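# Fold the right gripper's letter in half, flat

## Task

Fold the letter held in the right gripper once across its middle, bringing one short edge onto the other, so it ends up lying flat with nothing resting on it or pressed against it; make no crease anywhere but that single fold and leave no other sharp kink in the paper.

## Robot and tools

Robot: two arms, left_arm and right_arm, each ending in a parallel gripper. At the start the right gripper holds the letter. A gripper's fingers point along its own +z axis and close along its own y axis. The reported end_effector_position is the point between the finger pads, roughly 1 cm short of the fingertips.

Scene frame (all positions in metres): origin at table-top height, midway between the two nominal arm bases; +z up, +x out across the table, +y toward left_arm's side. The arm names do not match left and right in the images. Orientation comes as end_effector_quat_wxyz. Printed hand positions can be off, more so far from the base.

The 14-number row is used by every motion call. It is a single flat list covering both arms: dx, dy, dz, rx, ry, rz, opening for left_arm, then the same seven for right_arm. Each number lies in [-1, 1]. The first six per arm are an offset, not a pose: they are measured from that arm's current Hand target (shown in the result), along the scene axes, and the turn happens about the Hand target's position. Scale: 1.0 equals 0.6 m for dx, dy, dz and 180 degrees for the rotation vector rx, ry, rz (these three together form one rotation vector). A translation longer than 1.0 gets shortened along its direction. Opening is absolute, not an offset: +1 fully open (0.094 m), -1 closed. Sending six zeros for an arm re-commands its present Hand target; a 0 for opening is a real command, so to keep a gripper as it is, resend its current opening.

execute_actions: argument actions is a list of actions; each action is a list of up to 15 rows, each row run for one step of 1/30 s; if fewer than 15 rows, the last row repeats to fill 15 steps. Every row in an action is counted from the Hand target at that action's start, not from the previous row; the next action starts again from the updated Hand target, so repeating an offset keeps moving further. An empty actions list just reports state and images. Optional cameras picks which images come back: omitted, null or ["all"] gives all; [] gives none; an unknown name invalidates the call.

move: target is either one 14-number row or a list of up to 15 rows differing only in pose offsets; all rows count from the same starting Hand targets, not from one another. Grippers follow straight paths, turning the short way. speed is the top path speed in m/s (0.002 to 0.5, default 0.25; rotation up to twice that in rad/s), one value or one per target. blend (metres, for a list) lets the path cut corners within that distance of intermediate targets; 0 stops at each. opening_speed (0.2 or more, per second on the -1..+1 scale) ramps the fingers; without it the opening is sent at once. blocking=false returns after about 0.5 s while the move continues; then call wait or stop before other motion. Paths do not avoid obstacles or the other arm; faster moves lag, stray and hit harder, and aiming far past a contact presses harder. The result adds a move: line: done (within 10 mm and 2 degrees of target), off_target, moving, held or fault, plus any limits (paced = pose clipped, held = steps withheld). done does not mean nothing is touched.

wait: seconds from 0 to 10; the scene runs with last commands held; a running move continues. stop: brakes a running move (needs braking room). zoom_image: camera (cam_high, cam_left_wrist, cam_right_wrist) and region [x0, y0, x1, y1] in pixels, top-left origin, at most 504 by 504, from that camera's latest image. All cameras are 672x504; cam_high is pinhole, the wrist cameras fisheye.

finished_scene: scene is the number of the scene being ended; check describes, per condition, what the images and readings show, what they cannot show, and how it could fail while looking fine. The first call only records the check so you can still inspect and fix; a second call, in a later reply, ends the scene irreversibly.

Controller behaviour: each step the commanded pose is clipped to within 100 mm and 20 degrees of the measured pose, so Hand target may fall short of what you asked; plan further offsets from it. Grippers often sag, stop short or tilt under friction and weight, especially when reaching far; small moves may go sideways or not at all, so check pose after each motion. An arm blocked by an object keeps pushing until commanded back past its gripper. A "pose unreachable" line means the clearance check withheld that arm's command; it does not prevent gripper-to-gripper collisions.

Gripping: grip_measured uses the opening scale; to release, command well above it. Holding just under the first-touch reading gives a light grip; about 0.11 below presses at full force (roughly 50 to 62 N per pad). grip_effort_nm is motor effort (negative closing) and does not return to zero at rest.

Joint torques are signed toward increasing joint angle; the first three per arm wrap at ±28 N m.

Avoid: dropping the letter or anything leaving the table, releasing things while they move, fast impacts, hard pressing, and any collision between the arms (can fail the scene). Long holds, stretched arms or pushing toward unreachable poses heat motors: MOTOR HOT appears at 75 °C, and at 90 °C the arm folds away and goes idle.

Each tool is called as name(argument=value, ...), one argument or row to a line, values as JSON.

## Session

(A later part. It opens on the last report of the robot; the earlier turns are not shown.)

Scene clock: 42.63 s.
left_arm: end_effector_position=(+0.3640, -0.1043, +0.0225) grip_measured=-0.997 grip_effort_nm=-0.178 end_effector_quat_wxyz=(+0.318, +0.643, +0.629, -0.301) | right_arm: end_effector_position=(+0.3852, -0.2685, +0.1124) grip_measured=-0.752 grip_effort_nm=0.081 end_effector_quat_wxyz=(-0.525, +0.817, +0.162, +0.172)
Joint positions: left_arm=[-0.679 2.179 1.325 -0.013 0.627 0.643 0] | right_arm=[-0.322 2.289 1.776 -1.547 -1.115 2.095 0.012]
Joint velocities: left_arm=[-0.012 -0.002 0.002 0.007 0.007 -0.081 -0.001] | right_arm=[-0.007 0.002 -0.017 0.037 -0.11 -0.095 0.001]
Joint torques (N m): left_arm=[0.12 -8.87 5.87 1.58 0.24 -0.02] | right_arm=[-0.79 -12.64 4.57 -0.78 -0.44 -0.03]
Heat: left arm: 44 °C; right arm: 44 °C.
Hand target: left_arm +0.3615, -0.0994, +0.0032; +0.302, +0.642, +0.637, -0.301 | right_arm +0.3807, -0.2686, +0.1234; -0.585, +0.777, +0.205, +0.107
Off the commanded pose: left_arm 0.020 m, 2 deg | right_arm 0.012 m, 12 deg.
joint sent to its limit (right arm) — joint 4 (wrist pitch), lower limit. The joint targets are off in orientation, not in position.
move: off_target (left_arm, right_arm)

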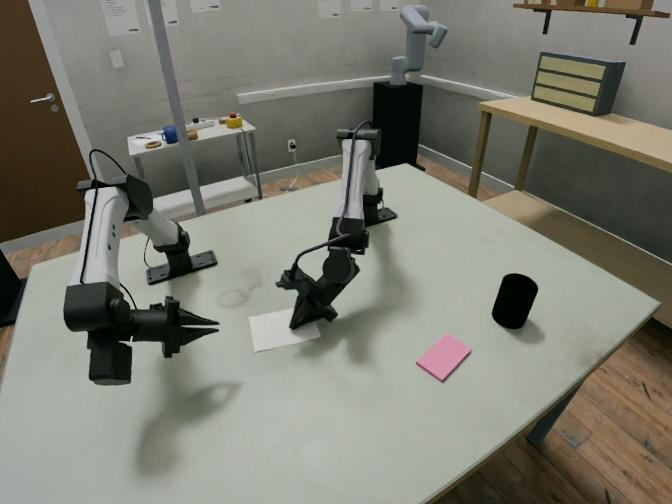

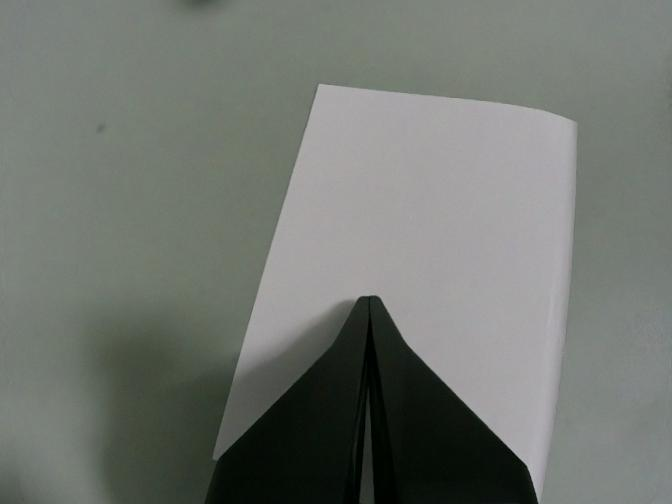

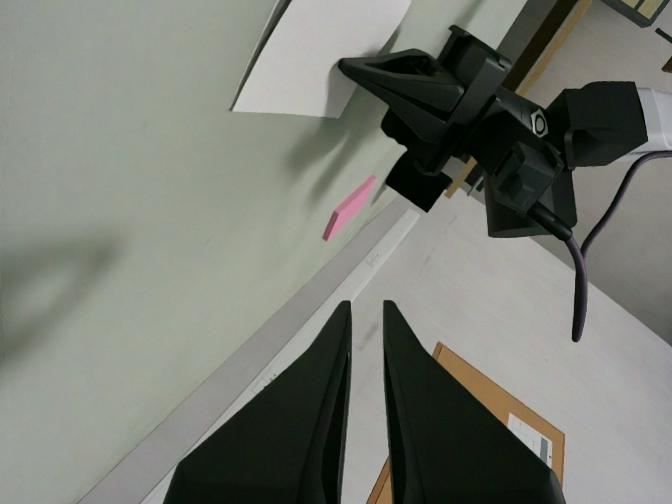

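move(
  target=[
    [0,0.02,0.11,0,0,0,-1,0,0,0,0,0,0,-1],
    [-0.057,0,0.11,0,0,0,-1,0,0,0,0,0,0,-1],
    [-0.057,0,0.003,0,0,0,-1,0,0,0,0,0,0,-1],
  ],
  speed=[0.15,0.15,0.06],
)

zoom_image(
  camera="cam_high",
  region=[225, 270, 345, 370],
)

Scene clock: 45.43 s.
left_arm: end_effector_position=(+0.3286, -0.1034, +0.0220) grip_measured=-0.997 grip_effort_nm=-0.173 end_effector_quat_wxyz=(+0.316, +0.646, +0.625, -0.304) | right_arm: end_effector_position=(+0.3852, -0.2685, +0.1124) grip_measured=-0.987 grip_effort_nm=-0.696 end_effector_quat_wxyz=(-0.526, +0.818, +0.161, +0.172)
Joint positions: left_arm=[-0.732 2.101 1.184 0.074 0.601 0.602 0] | right_arm=[-0.322 2.289 1.776 -1.547 -1.115 2.096 0.001]
Joint velocities: left_arm=[0.012 0.002 -0.002 -0.007 0.022 -0.007 0] | right_arm=[0.012 0.012 -0.012 -0.007 0.007 -0.037 0]
Joint torques (N m): left_arm=[-0.08 -8.42 5.85 1.64 0.14 -0.14] | right_arm=[-0.7 -12.4 4.45 -0.76 -0.41 0.03]
Heat: left arm: 44 °C; right arm: 45 °C.
Hand target: left_arm +0.3273, -0.0993, +0.0054; +0.302, +0.642, +0.637, -0.302 | right_arm +0.3807, -0.2686, +0.1234; -0.585, +0.777, +0.205, +0.107
Off the commanded pose: left_arm 0.018 m, 2 deg | right_arm 0.012 m, 12 deg.
joint sent to its limit (right arm) — joint 4 (wrist pitch), lower limit. The joint targets are off in orientation, not in position.
move: off_target (left_arm, right_arm)

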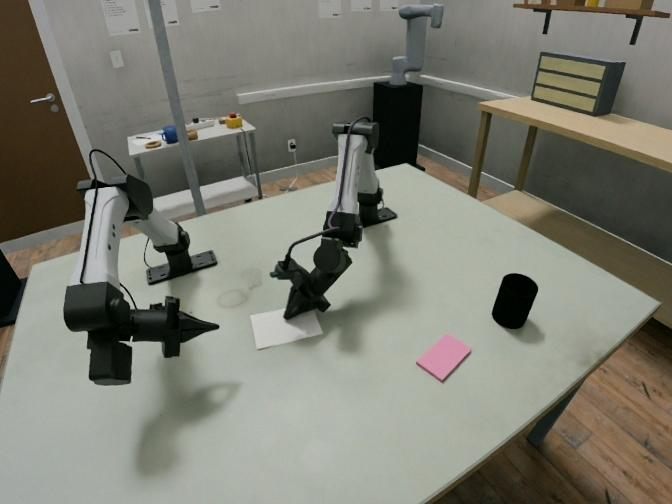

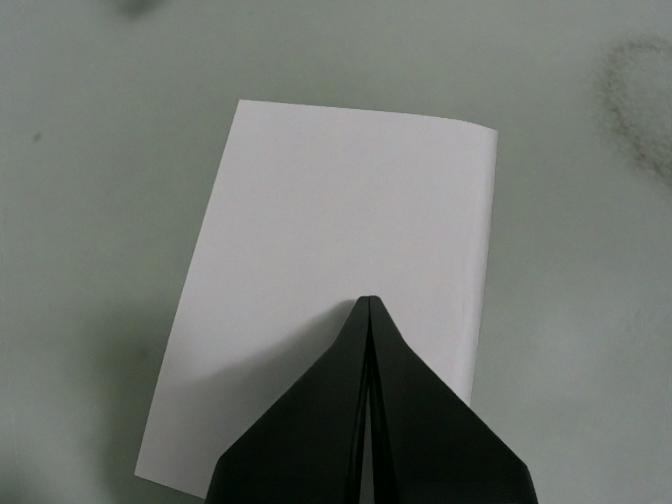

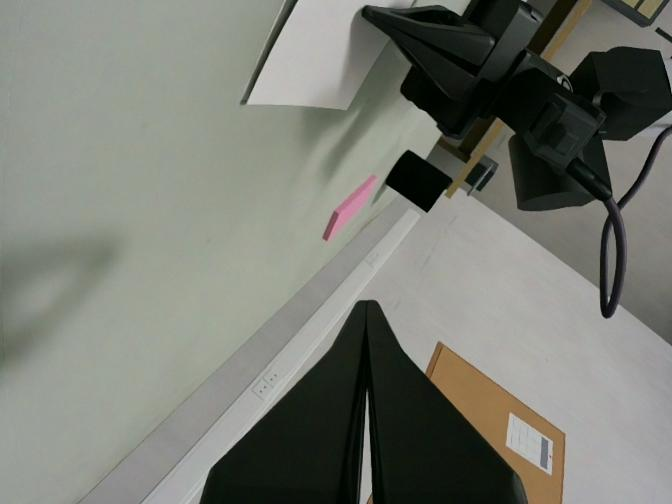

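Scaled by 4.200.

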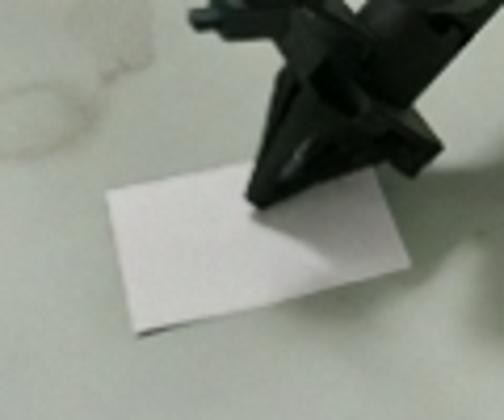

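move(
  target=[
    [0,0,0.11,0,0,0,-1,0,0,0,0,0,0,-1],
    [-0.03,0,0.11,0,0,0,-1,0,0,0,0,0,0,-1],
    [-0.03,0,0.0,0,0,0,-1,0,0,0,0,0,0,-1],
  ],
  speed=[0.15,0.15,0.06],
)

zoom_image(
  camera="cam_high",
  region=[225, 270, 345, 370],
)

Scene clock: 47.97 s.
left_arm: end_effector_position=(+0.3130, -0.1019, +0.0218) grip_measured=-0.997 grip_effort_nm=-0.178 end_effector_quat_wxyz=(+0.317, +0.644, +0.627, -0.303) | right_arm: end_effector_position=(+0.3852, -0.2685, +0.1124) grip_measured=-0.987 grip_effort_nm=-0.691 end_effector_quat_wxyz=(-0.526, +0.818, +0.161, +0.172)
Joint positions: left_arm=[-0.758 2.064 1.116 0.121 0.58 0.572 0] | right_arm=[-0.322 2.289 1.776 -1.547 -1.115 2.096 0.001]
Joint velocities: left_arm=[-0.007 0.012 -0.012 0.051 -0.022 0.007 0] | right_arm=[0.012 -0.002 -0.002 -0.007 0.022 0.022 0]
Joint torques (N m): left_arm=[-0.53 -8.06 5.68 1.68 0.12 -0.16] | right_arm=[-0.85 -12.4 4.48 -0.84 -0.42 0.02]
Heat: left arm: 44 °C; right arm: 46 °C.
Hand target: left_arm +0.3094, -0.0991, +0.0055; +0.302, +0.642, +0.637, -0.302 | right_arm +0.3807, -0.2686, +0.1234; -0.585, +0.777, +0.205, +0.107
Off the commanded pose: left_arm 0.017 m, 2 deg | right_arm 0.012 m, 12 deg.
joint sent to its limit (right arm) — joint 4 (wrist pitch), lower limit. The joint targets are off in orientation, not in position.
move: off_target (left_arm, right_arm)

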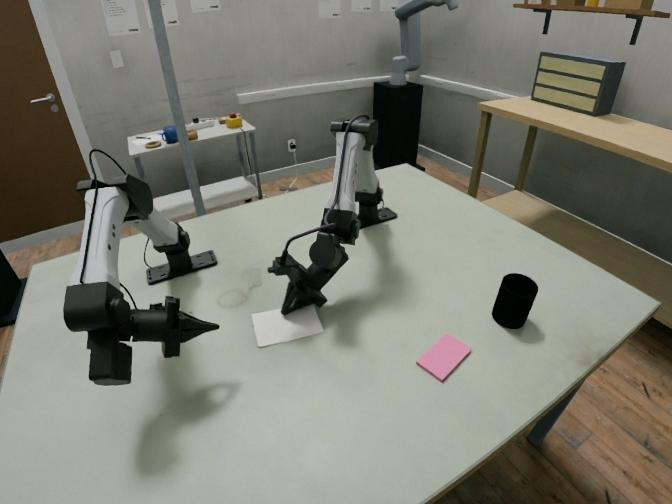

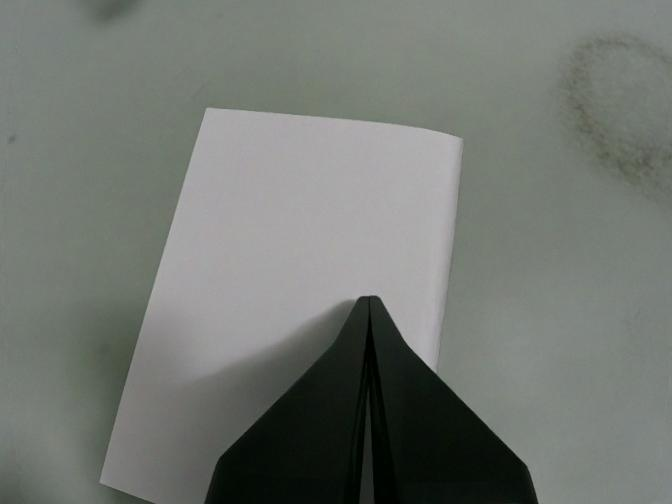

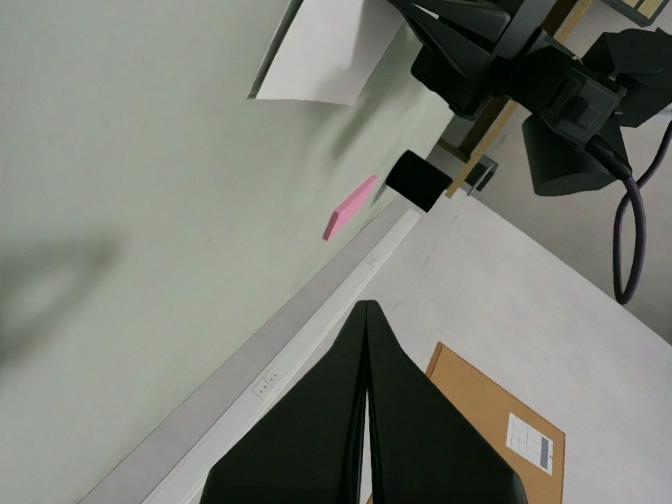

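Scaled by 4.200.

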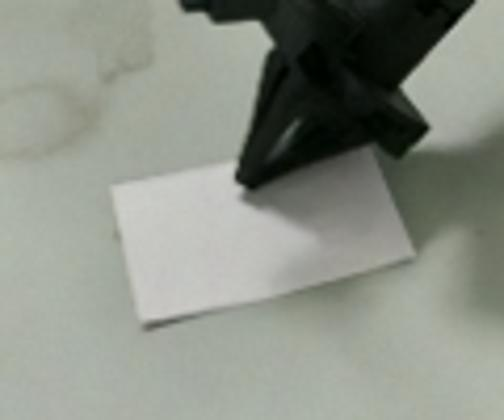

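move(
  target=[
    [0,0,0.11,0,0,0,-1,0,0,0,0,0,0,-1],
    [-0.022,0,0.11,0,0,0,-1,0,0,0,0,0,0,-1],
    [-0.022,0,0.0,0,0,0,-1,0,0,0,0,0,0,-1],
  ],
  speed=[0.15,0.15,0.06],
)

zoom_image(
  camera="cam_high",
  region=[225, 270, 345, 370],
)

zoom_image(
  camera="cam_left_wrist",
  region=[80, 80, 500, 500],
)

Scene clock: 50.57 s.
left_arm: end_effector_position=(+0.3001, -0.1018, +0.0214) grip_measured=-0.997 grip_effort_nm=-0.173 end_effector_quat_wxyz=(+0.317, +0.643, +0.628, -0.303) | right_arm: end_effector_position=(+0.3852, -0.2685, +0.1124) grip_measured=-0.987 grip_effort_nm=-0.686 end_effector_quat_wxyz=(-0.526, +0.818, +0.161, +0.172)
Joint positions: left_arm=[-0.782 2.038 1.068 0.154 0.564 0.55 0] | right_arm=[-0.322 2.289 1.776 -1.547 -1.115 2.097 0.001]
Joint velocities: left_arm=[-0.002 0.002 0.002 -0.007 -0.022 0.037 0.001] | right_arm=[-0.002 0.007 0.002 -0.007 -0.007 0.022 0.001]
Joint torques (N m): left_arm=[-0.61 -7.83 5.61 1.72 0.11 -0.15] | right_arm=[-0.66 -12.46 4.45 -0.8 -0.42 0.01]
Heat: left arm: 44 °C; right arm: 46 °C.
Hand target: left_arm +0.2962, -0.0990, +0.0055; +0.302, +0.642, +0.637, -0.302 | right_arm +0.3807, -0.2686, +0.1234; -0.585, +0.777, +0.205, +0.107
Off the commanded pose: left_arm 0.017 m, 2 deg | right_arm 0.012 m, 12 deg.
joint sent to its limit (right arm) — joint 4 (wrist pitch), lower limit. The joint targets are off in orientation, not in position.
move: off_target (left_arm, right_arm)

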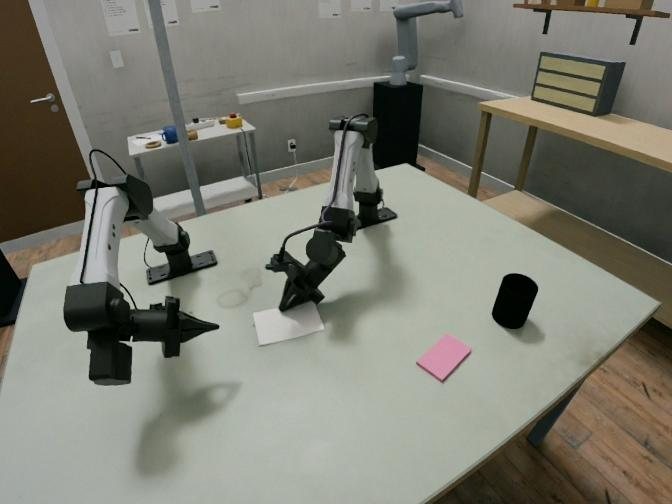

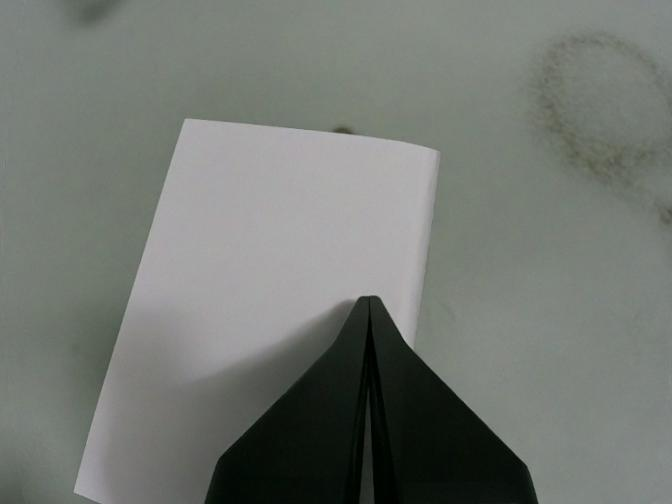

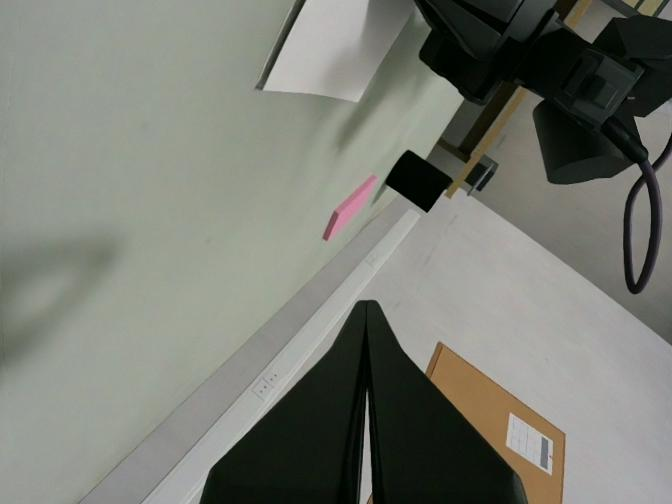

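Scaled by 4.200.

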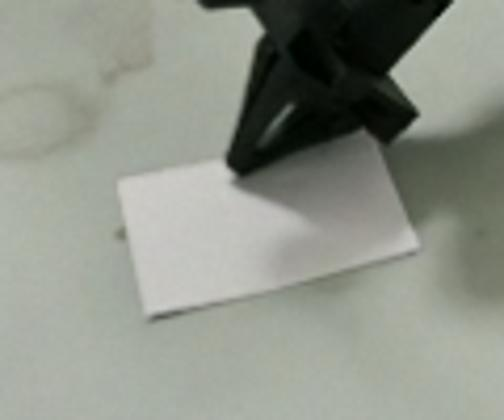

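Scaled by 1.200 from the camera's 672x504 image, which has a finer 960x720 frame.

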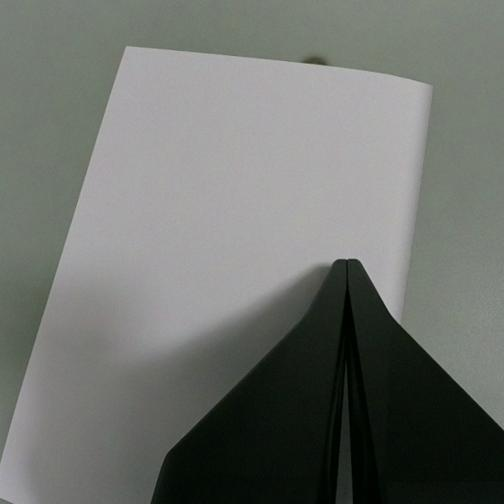

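move(
  target=[
    [0,0,0.11,0,0,0,-1,0,0,0,0,0,0,-1],
    [-0.02,0,0.11,0,0,0,-1,0,0,0,0,0,0,-1],
    [-0.02,0,-0.003,0,0,0,-1,0,0,0,0,0,0,-1],
  ],
  speed=[0.15,0.15,0.06],
)

zoom_image(
  camera="cam_high",
  region=[225, 270, 345, 370],
)

zoom_image(
  camera="cam_left_wrist",
  region=[80, 80, 500, 500],
)

Scene clock: 53.07 s.
left_arm: end_effector_position=(+0.2887, -0.1026, +0.0209) grip_measured=-0.997 grip_effort_nm=-0.173 end_effector_quat_wxyz=(+0.319, +0.643, +0.627, -0.304) | right_arm: end_effector_position=(+0.3852, -0.2685, +0.1124) grip_measured=-0.987 grip_effort_nm=-0.686 end_effector_quat_wxyz=(-0.526, +0.818, +0.161, +0.172)
Joint positions: left_arm=[-0.806 2.019 1.026 0.192 0.549 0.529 0] | right_arm=[-0.322 2.289 1.776 -1.547 -1.115 2.097 0.001]
Joint velocities: left_arm=[0.007 0.007 -0.027 -0.007 0.022 -0.051 -0.001] | right_arm=[-0.012 -0.017 -0.017 -0.022 0.007 -0.051 -0.001]
Joint torques (N m): left_arm=[-0.64 -7.61 5.37 1.7 0.09 -0.15] | right_arm=[-0.69 -12.48 4.53 -0.75 -0.39 0.04]
Heat: left arm: 44 °C; right arm: 47 °C.
Hand target: left_arm +0.2843, -0.0990, +0.0040; +0.302, +0.642, +0.637, -0.302 | right_arm +0.3807, -0.2686, +0.1234; -0.585, +0.777, +0.205, +0.107
Off the commanded pose: left_arm 0.018 m, 2 deg | right_arm 0.012 m, 12 deg.
joint sent to its limit (right arm) — joint 4 (wrist pitch), lower limit. The joint targets are off in orientation, not in position.
move: off_target (left_arm, right_arm)

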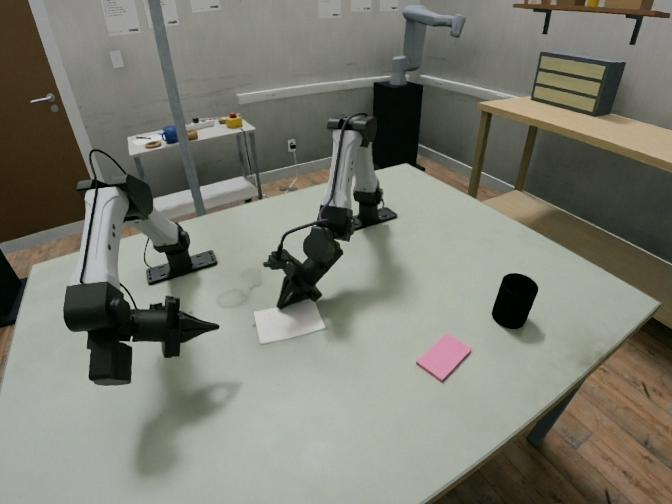

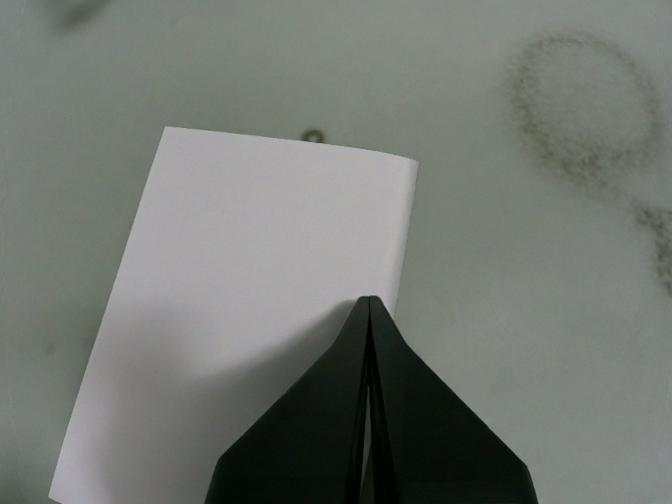

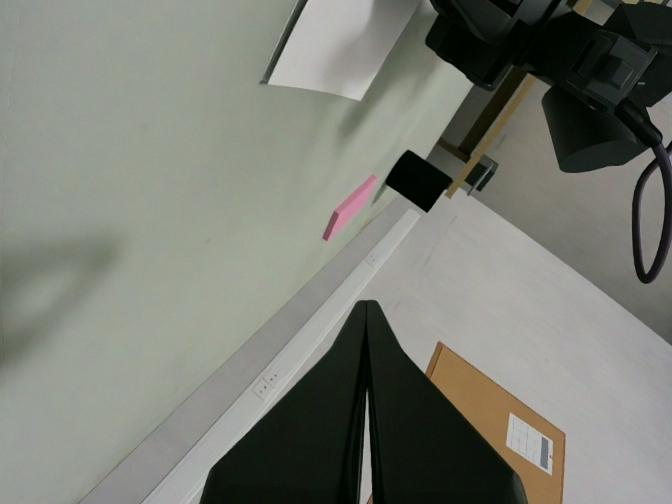

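Scaled by 4.200.

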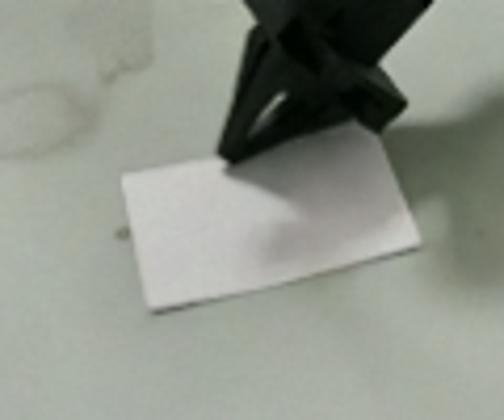

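Scaled by 1.200 from the camera's 672x504 image, which has a finer 960x720 frame.

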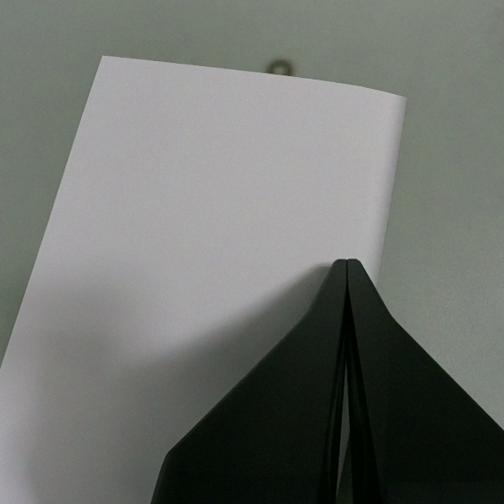

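move(
  target=[
    [0,0,0.11,0,0,0,-1,0,0,0,0,0,0,-1],
    [-0.01,0,0.11,0,0,0,-1,0,0,0,0,0,0,-1],
    [-0.01,0,-0.006,0,0,0,-1,0,0,0,0,0,0,-1],
  ],
  speed=[0.15,0.15,0.06],
)

zoom_image(
  camera="cam_high",
  region=[225, 270, 345, 370],
)

zoom_image(
  camera="cam_left_wrist",
  region=[80, 80, 500, 500],
)

Scene clock: 55.70 s.
left_arm: end_effector_position=(+0.2845, -0.1036, +0.0205) grip_measured=-0.997 grip_effort_nm=-0.173 end_effector_quat_wxyz=(+0.325, +0.642, +0.624, -0.305) | right_arm: end_effector_position=(+0.3852, -0.2685, +0.1124) grip_measured=-0.987 grip_effort_nm=-0.691 end_effector_quat_wxyz=(-0.526, +0.818, +0.161, +0.172)
Joint positions: left_arm=[-0.816 2.013 1.002 0.23 0.543 0.518 0] | right_arm=[-0.322 2.289 1.776 -1.547 -1.115 2.097 0.001]
Joint velocities: left_arm=[-0.007 -0.002 0.007 0.022 0.007 -0.022 0.001] | right_arm=[-0.002 -0.017 -0.002 -0.037 -0.007 -0.007 0]
Joint torques (N m): left_arm=[-0.77 -7.24 5.3 1.61 0.08 -0.15] | right_arm=[-0.8 -12.49 4.59 -0.77 -0.38 0.01]
Heat: left arm: 45 °C; right arm: 48 °C.
Hand target: left_arm +0.2780, -0.0990, +0.0005; +0.302, +0.642, +0.637, -0.302 | right_arm +0.3807, -0.2686, +0.1234; -0.585, +0.777, +0.205, +0.107
Off the commanded pose: left_arm 0.022 m, 3 deg | right_arm 0.012 m, 12 deg.
joint sent to its limit (right arm) — joint 4 (wrist pitch), lower limit. The joint targets are off in orientation, not in position.
move: off_target (left_arm, right_arm)

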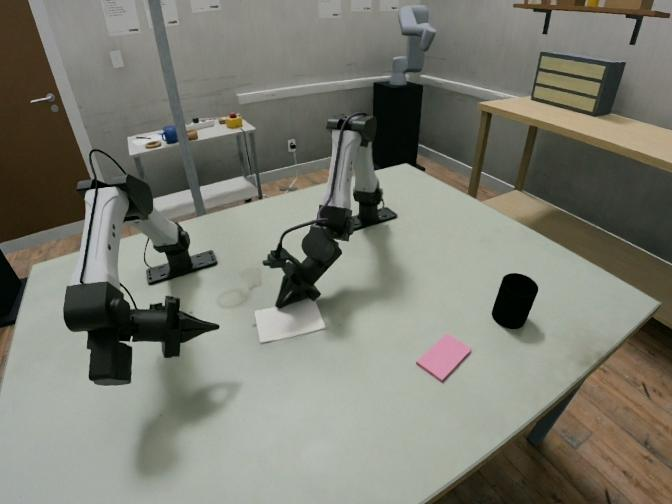

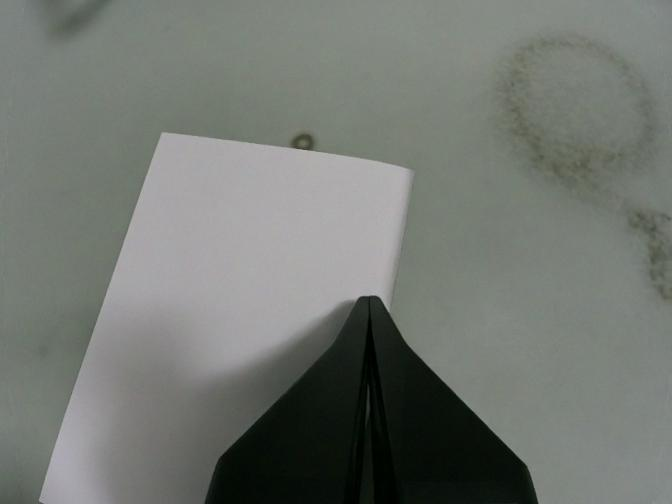

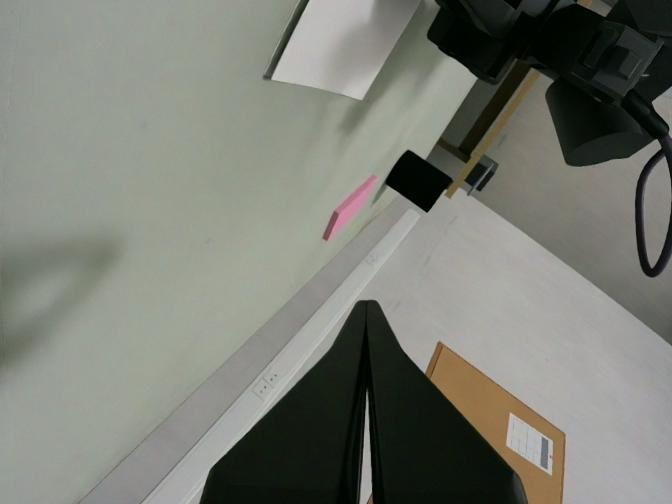

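Scaled by 4.200.

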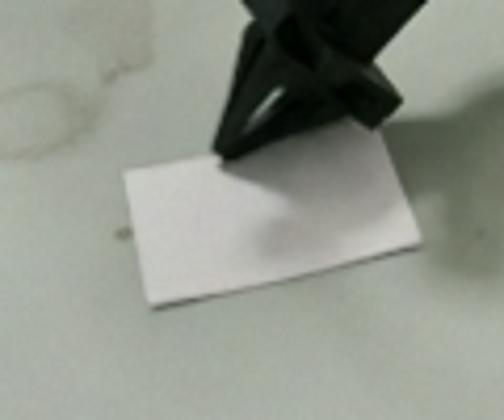

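Scaled by 1.200 from the camera's 672x504 image, which has a finer 960x720 frame.

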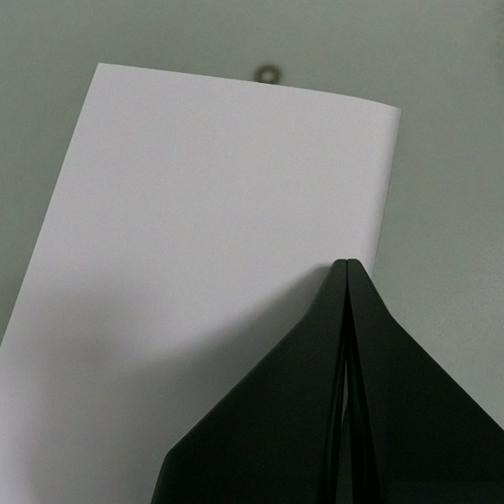

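move(
  target=[
    [0,0,0.115,0,0,0,-1,0,0,0,0,0,0,-1],
    [-0.011,-0.055,0.115,0,0,0,-1,0,0,0,0,0,0,-1],
    [-0.011,-0.055,0.0,0,0,0,-1,0,0,0,0,0,0,-1],
  ],
  speed=[0.15,0.15,0.06],
)

zoom_image(
  camera="cam_left_wrist",
  region=[80, 80, 500, 500],
)

Scene clock: 58.30 s.
left_arm: end_effector_position=(+0.2748, -0.1385, +0.0215) grip_measured=-0.997 grip_effort_nm=-0.183 end_effector_quat_wxyz=(+0.322, +0.643, +0.623, -0.308) | right_arm: end_effector_position=(+0.3852, -0.2685, +0.1124) grip_measured=-0.987 grip_effort_nm=-0.676 end_effector_quat_wxyz=(-0.526, +0.818, +0.161, +0.172)
Joint positions: left_arm=[-0.891 2.073 1.099 0.219 0.495 0.46 0] | right_arm=[-0.322 2.289 1.776 -1.547 -1.115 2.097 0.001]
Joint velocities: left_arm=[0.002 -0.012 -0.007 -0.007 -0.022 0.051 0.001] | right_arm=[-0.012 0.007 0.002 -0.051 -0.037 0.007 0]
Joint torques (N m): left_arm=[-0.18 -7.88 5.27 1.73 0.08 -0.15] | right_arm=[-0.72 -12.41 4.37 -0.77 -0.42 0.03]
Heat: left arm: 45 °C; right arm: 48 °C.
Hand target: left_arm +0.2718, -0.1320, +0.0006; +0.302, +0.642, +0.637, -0.302 | right_arm +0.3807, -0.2686, +0.1234; -0.585, +0.777, +0.205, +0.107
Off the commanded pose: left_arm 0.022 m, 3 deg | right_arm 0.012 m, 12 deg.
joint sent to its limit (right arm) — joint 4 (wrist pitch), lower limit. The joint targets are off in orientation, not in position.
move: off_target (left_arm, right_arm)

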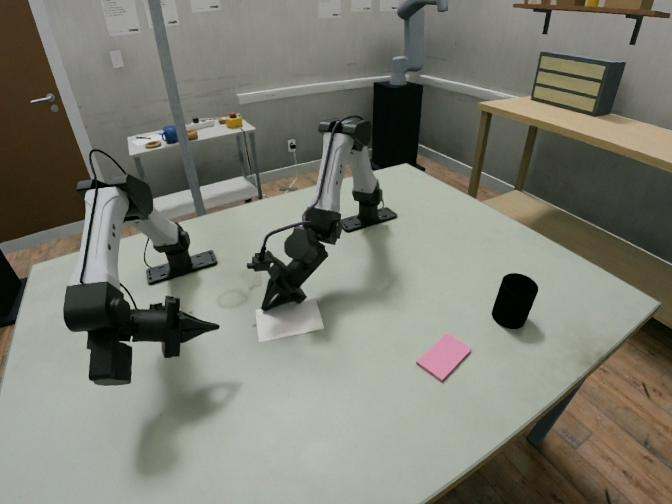

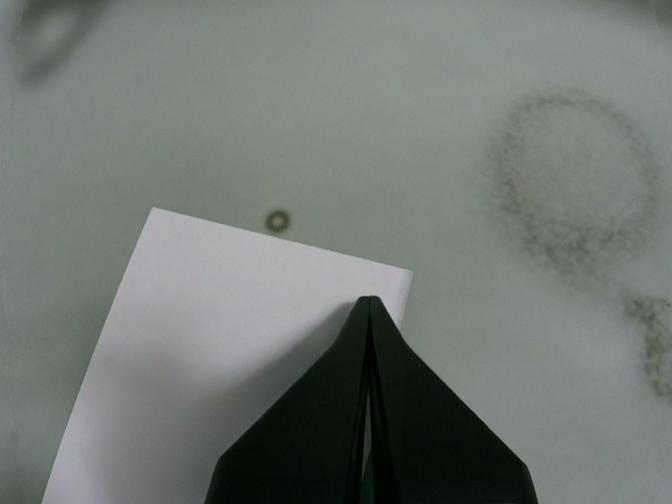

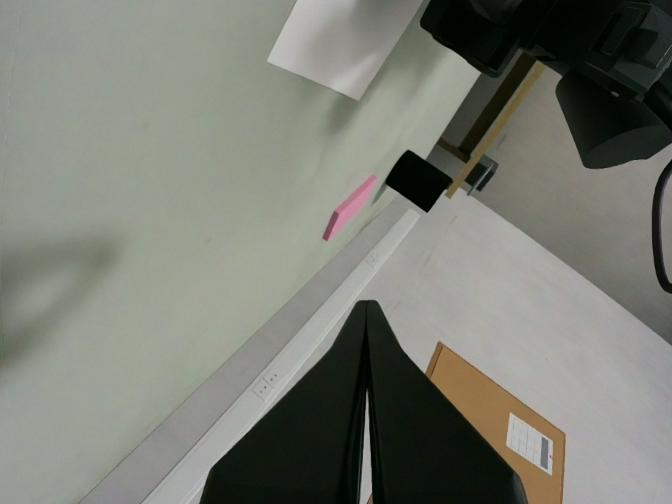

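Scaled by 1.200 from the camera's 672x504 image, which has a finer 960x720 frame.

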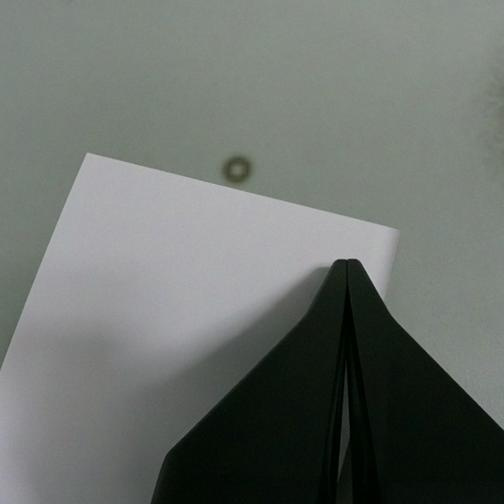

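move(
  target=[
    [0,0,0.115,0,0,0,-1,0,0,0,0,0,0,-1],
    [-0.011,-0.0,0.115,0,0,0,-1,0,0,0,0,0,0,-1],
    [-0.011,-0.0,-0.003,0,0,0,-1,0,0,0,0,0,0,-1],
  ],
  speed=[0.15,0.15,0.06],
)

zoom_image(
  camera="cam_left_wrist",
  region=[80, 80, 500, 500],
)

Scene clock: 60.73 s.
left_arm: end_effector_position=(+0.2721, -0.1378, +0.0214) grip_measured=-0.997 grip_effort_nm=-0.178 end_effector_quat_wxyz=(+0.326, +0.641, +0.624, -0.307) | right_arm: end_effector_position=(+0.3852, -0.2685, +0.1124) grip_measured=-0.987 grip_effort_nm=-0.701 end_effector_quat_wxyz=(-0.526, +0.818, +0.161, +0.172)
Joint positions: left_arm=[-0.898 2.066 1.079 0.242 0.485 0.449 0] | right_arm=[-0.322 2.289 1.776 -1.547 -1.115 2.097 0.001]
Joint velocities: left_arm=[0.022 -0.017 -0.017 -0.022 -0.007 -0.022 0.001] | right_arm=[-0.002 -0.007 -0.012 0.081 -0.051 -0.007 0]
Joint torques (N m): left_arm=[-0.79 -7.73 5.07 1.7 0.07 -0.15] | right_arm=[-0.79 -12.4 4.55 -0.78 -0.46 0.03]
Heat: left arm: 45 °C; right arm: 49 °C.
Hand target: left_arm +0.2651, -0.1320, -0.0010; +0.302, +0.642, +0.637, -0.302 | right_arm +0.3807, -0.2686, +0.1234; -0.585, +0.777, +0.205, +0.107
Off the commanded pose: left_arm 0.024 m, 3 deg | right_arm 0.012 m, 12 deg.
joint sent to its limit (right arm) — joint 4 (wrist pitch), lower limit. The joint targets are off in orientation, not in position.
move: off_target (left_arm, right_arm)

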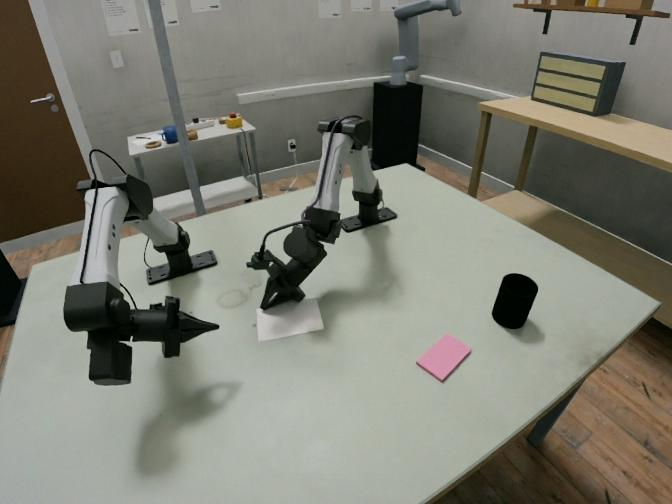

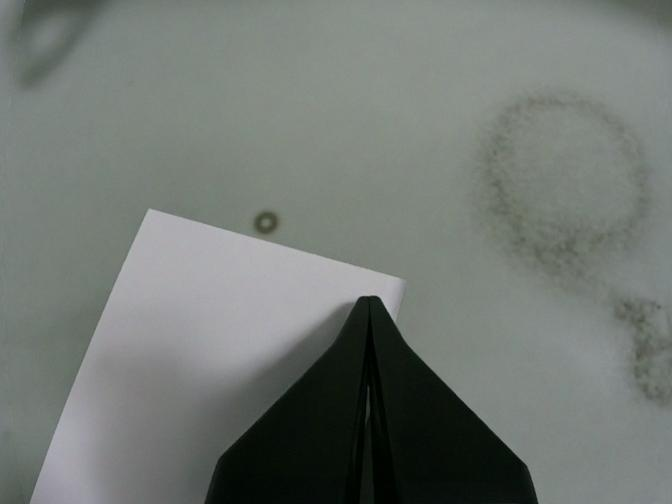

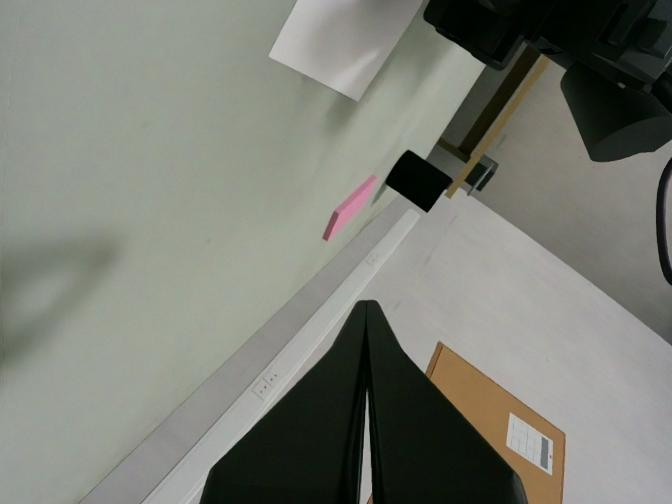

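Scaled by 1.200 from the camera's 672x504 image, which has a finer 960x720 frame.

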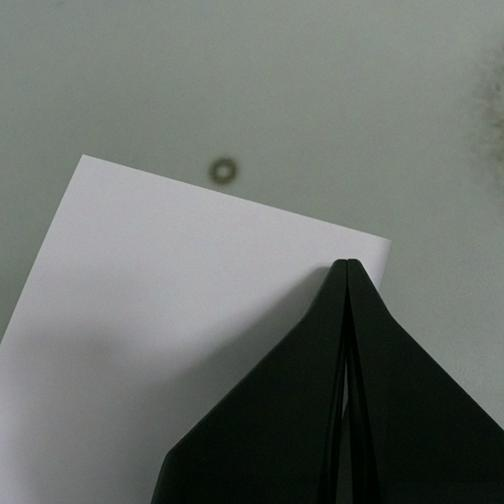

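move(
  target=[
    [0,0,0.12,0,0,0,-1,0,0,0,0,0,0,-1],
    [0.018,0.075,0.12,0,0,0,-1,0,0,0,0,0,0,-1],
    [0.018,0.075,0.04,0,0,0,-1,0,0,0,0,0,0,-1],
  ],
  speed=[0.15,0.15,0.1],
)

zoom_image(
  camera="cam_high",
  region=[225, 270, 345, 370],
)

zoom_image(
  camera="cam_left_wrist",
  region=[80, 80, 500, 500],
)

Scene clock: 63.10 s.
left_arm: end_effector_position=(+0.2790, -0.0885, +0.0328) grip_measured=-0.997 grip_effort_nm=-0.178 end_effector_quat_wxyz=(+0.311, +0.639, +0.636, -0.301) | right_arm: end_effector_position=(+0.3852, -0.2685, +0.1124) grip_measured=-0.987 grip_effort_nm=-0.696 end_effector_quat_wxyz=(-0.526, +0.818, +0.161, +0.172)
Joint positions: left_arm=[-0.804 1.933 0.974 0.142 0.54 0.519 0] | right_arm=[-0.322 2.289 1.776 -1.547 -1.115 2.097 0.001]
Joint velocities: left_arm=[0.012 -0.002 -0.012 -0.037 -0.037 0.037 0] | right_arm=[0.012 -0.002 -0.002 -0.066 0.037 0.037 -0.002]
Joint torques (N m): left_arm=[-0.36 -7.54 5.98 1.71 0.23 0.01] | right_arm=[-0.73 -12.38 4.42 -0.75 -0.45 0.03]
Heat: left arm: 45 °C; right arm: 50 °C.
Hand target: left_arm +0.2758, -0.0870, +0.0224; +0.302, +0.642, +0.637, -0.302 | right_arm +0.3807, -0.2686, +0.1234; -0.585, +0.777, +0.205, +0.107
Off the commanded pose: left_arm 0.010 m, 1 deg | right_arm 0.012 m, 12 deg.
joint sent to its limit (right arm) — joint 4 (wrist pitch), lower limit. The joint targets are off in orientation, not in position.
move: off_target (right_arm)

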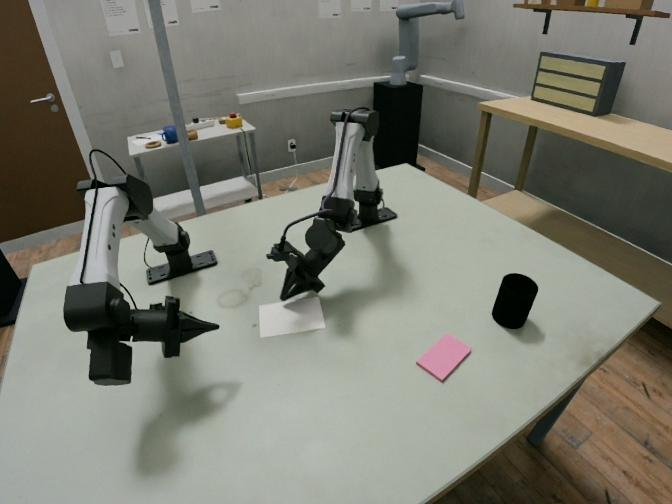

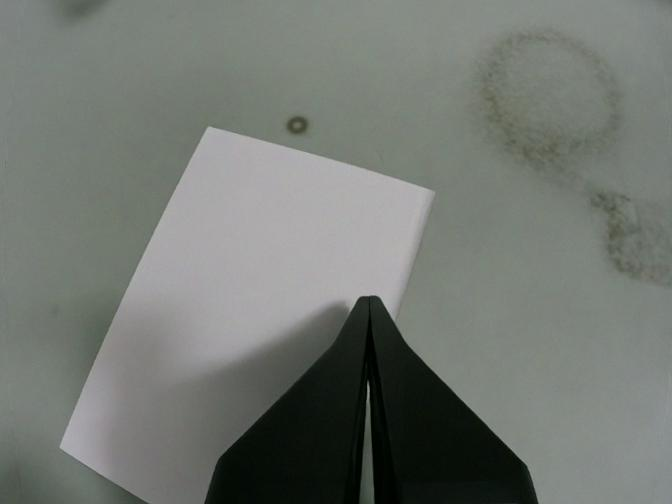

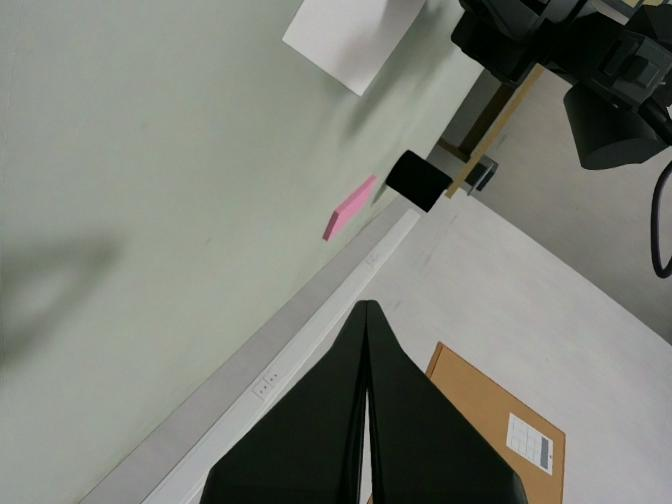

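Scaled by 4.200.

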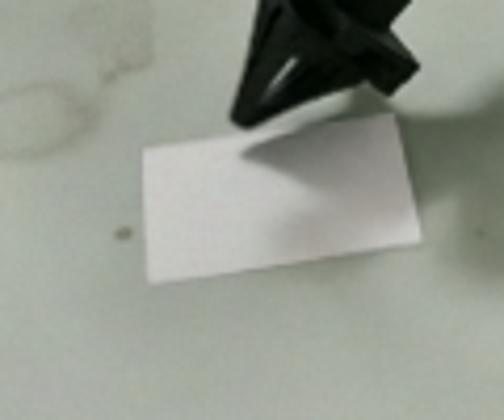

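Scaled by 1.200 from the camera's 672x504 image, which has a finer 960x720 frame.

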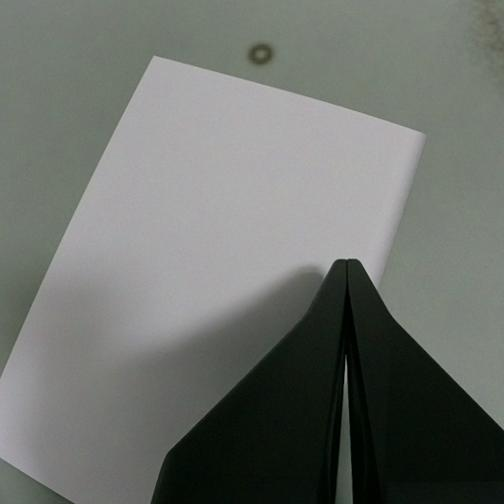

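move(
  target=[
    [0,0,-0.036,0,0,0,-1,0,0,0,0,0,0,-1],
  ],
  speed=0.06,
)

zoom_image(
  camera="cam_left_wrist",
  region=[80, 80, 500, 500],
)

Scene clock: 64.13 s.
left_arm: end_effector_position=(+0.2812, -0.0929, +0.0203) grip_measured=-0.997 grip_effort_nm=-0.168 end_effector_quat_wxyz=(+0.322, +0.639, +0.628, -0.305) | right_arm: end_effector_position=(+0.3852, -0.2685, +0.1124) grip_measured=-0.987 grip_effort_nm=-0.686 end_effector_quat_wxyz=(-0.526, +0.818, +0.161, +0.172)
Joint positions: left_arm=[-0.804 1.984 0.958 0.237 0.548 0.52 0] | right_arm=[-0.322 2.289 1.776 -1.547 -1.115 2.097 0.001]
Joint velocities: left_arm=[-0.007 -0.002 0.002 -0.022 0.022 0.066 0] | right_arm=[-0.002 -0.002 -0.002 -0.022 0.066 -0.066 0]
Joint torques (N m): left_arm=[-0.4 -7.01 5.07 1.62 0.13 0] | right_arm=[-0.77 -12.49 4.46 -0.77 -0.41 0.03]
Heat: left arm: 45 °C; right arm: 50 °C.
Hand target: left_arm +0.2757, -0.0870, +0.0011; +0.302, +0.642, +0.637, -0.302 | right_arm +0.3807, -0.2686, +0.1234; -0.585, +0.777, +0.205, +0.107
Off the commanded pose: left_arm 0.021 m, 3 deg | right_arm 0.012 m, 12 deg.
joint sent to its limit (right arm) — joint 4 (wrist pitch), lower limit. The joint targets are off in orientation, not in position.
move: off_target (left_arm, right_arm)

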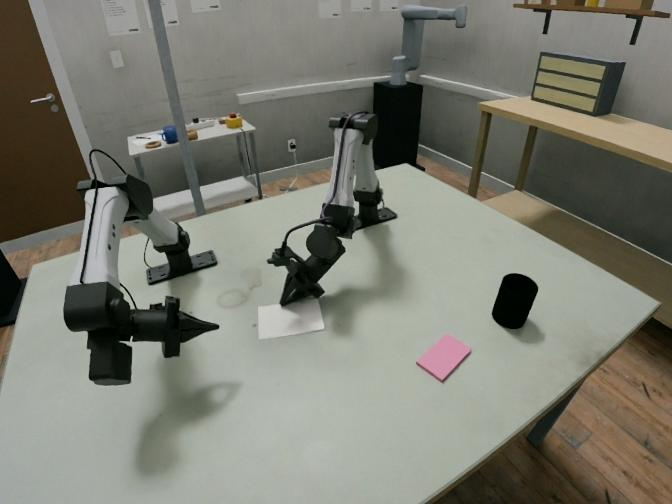

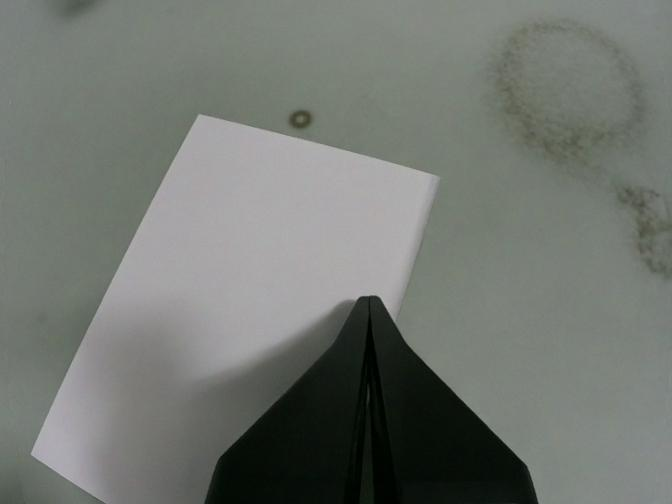

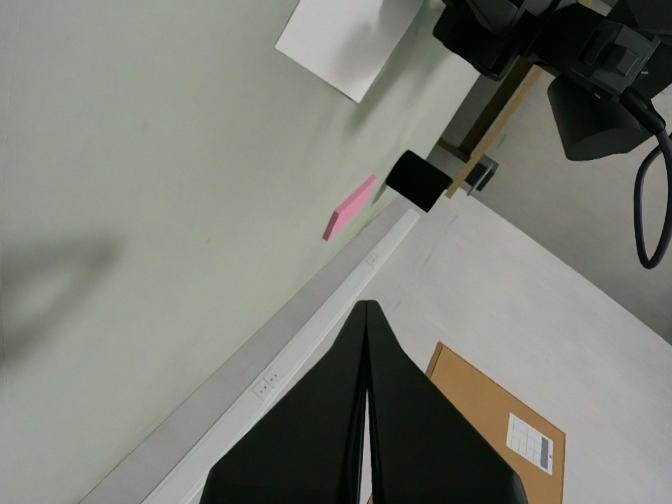

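Scaled by 1.200 from the camera's 672x504 image, which has a finer 960x720 frame.

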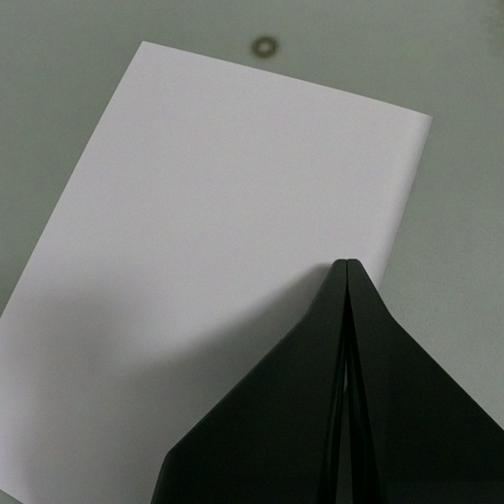

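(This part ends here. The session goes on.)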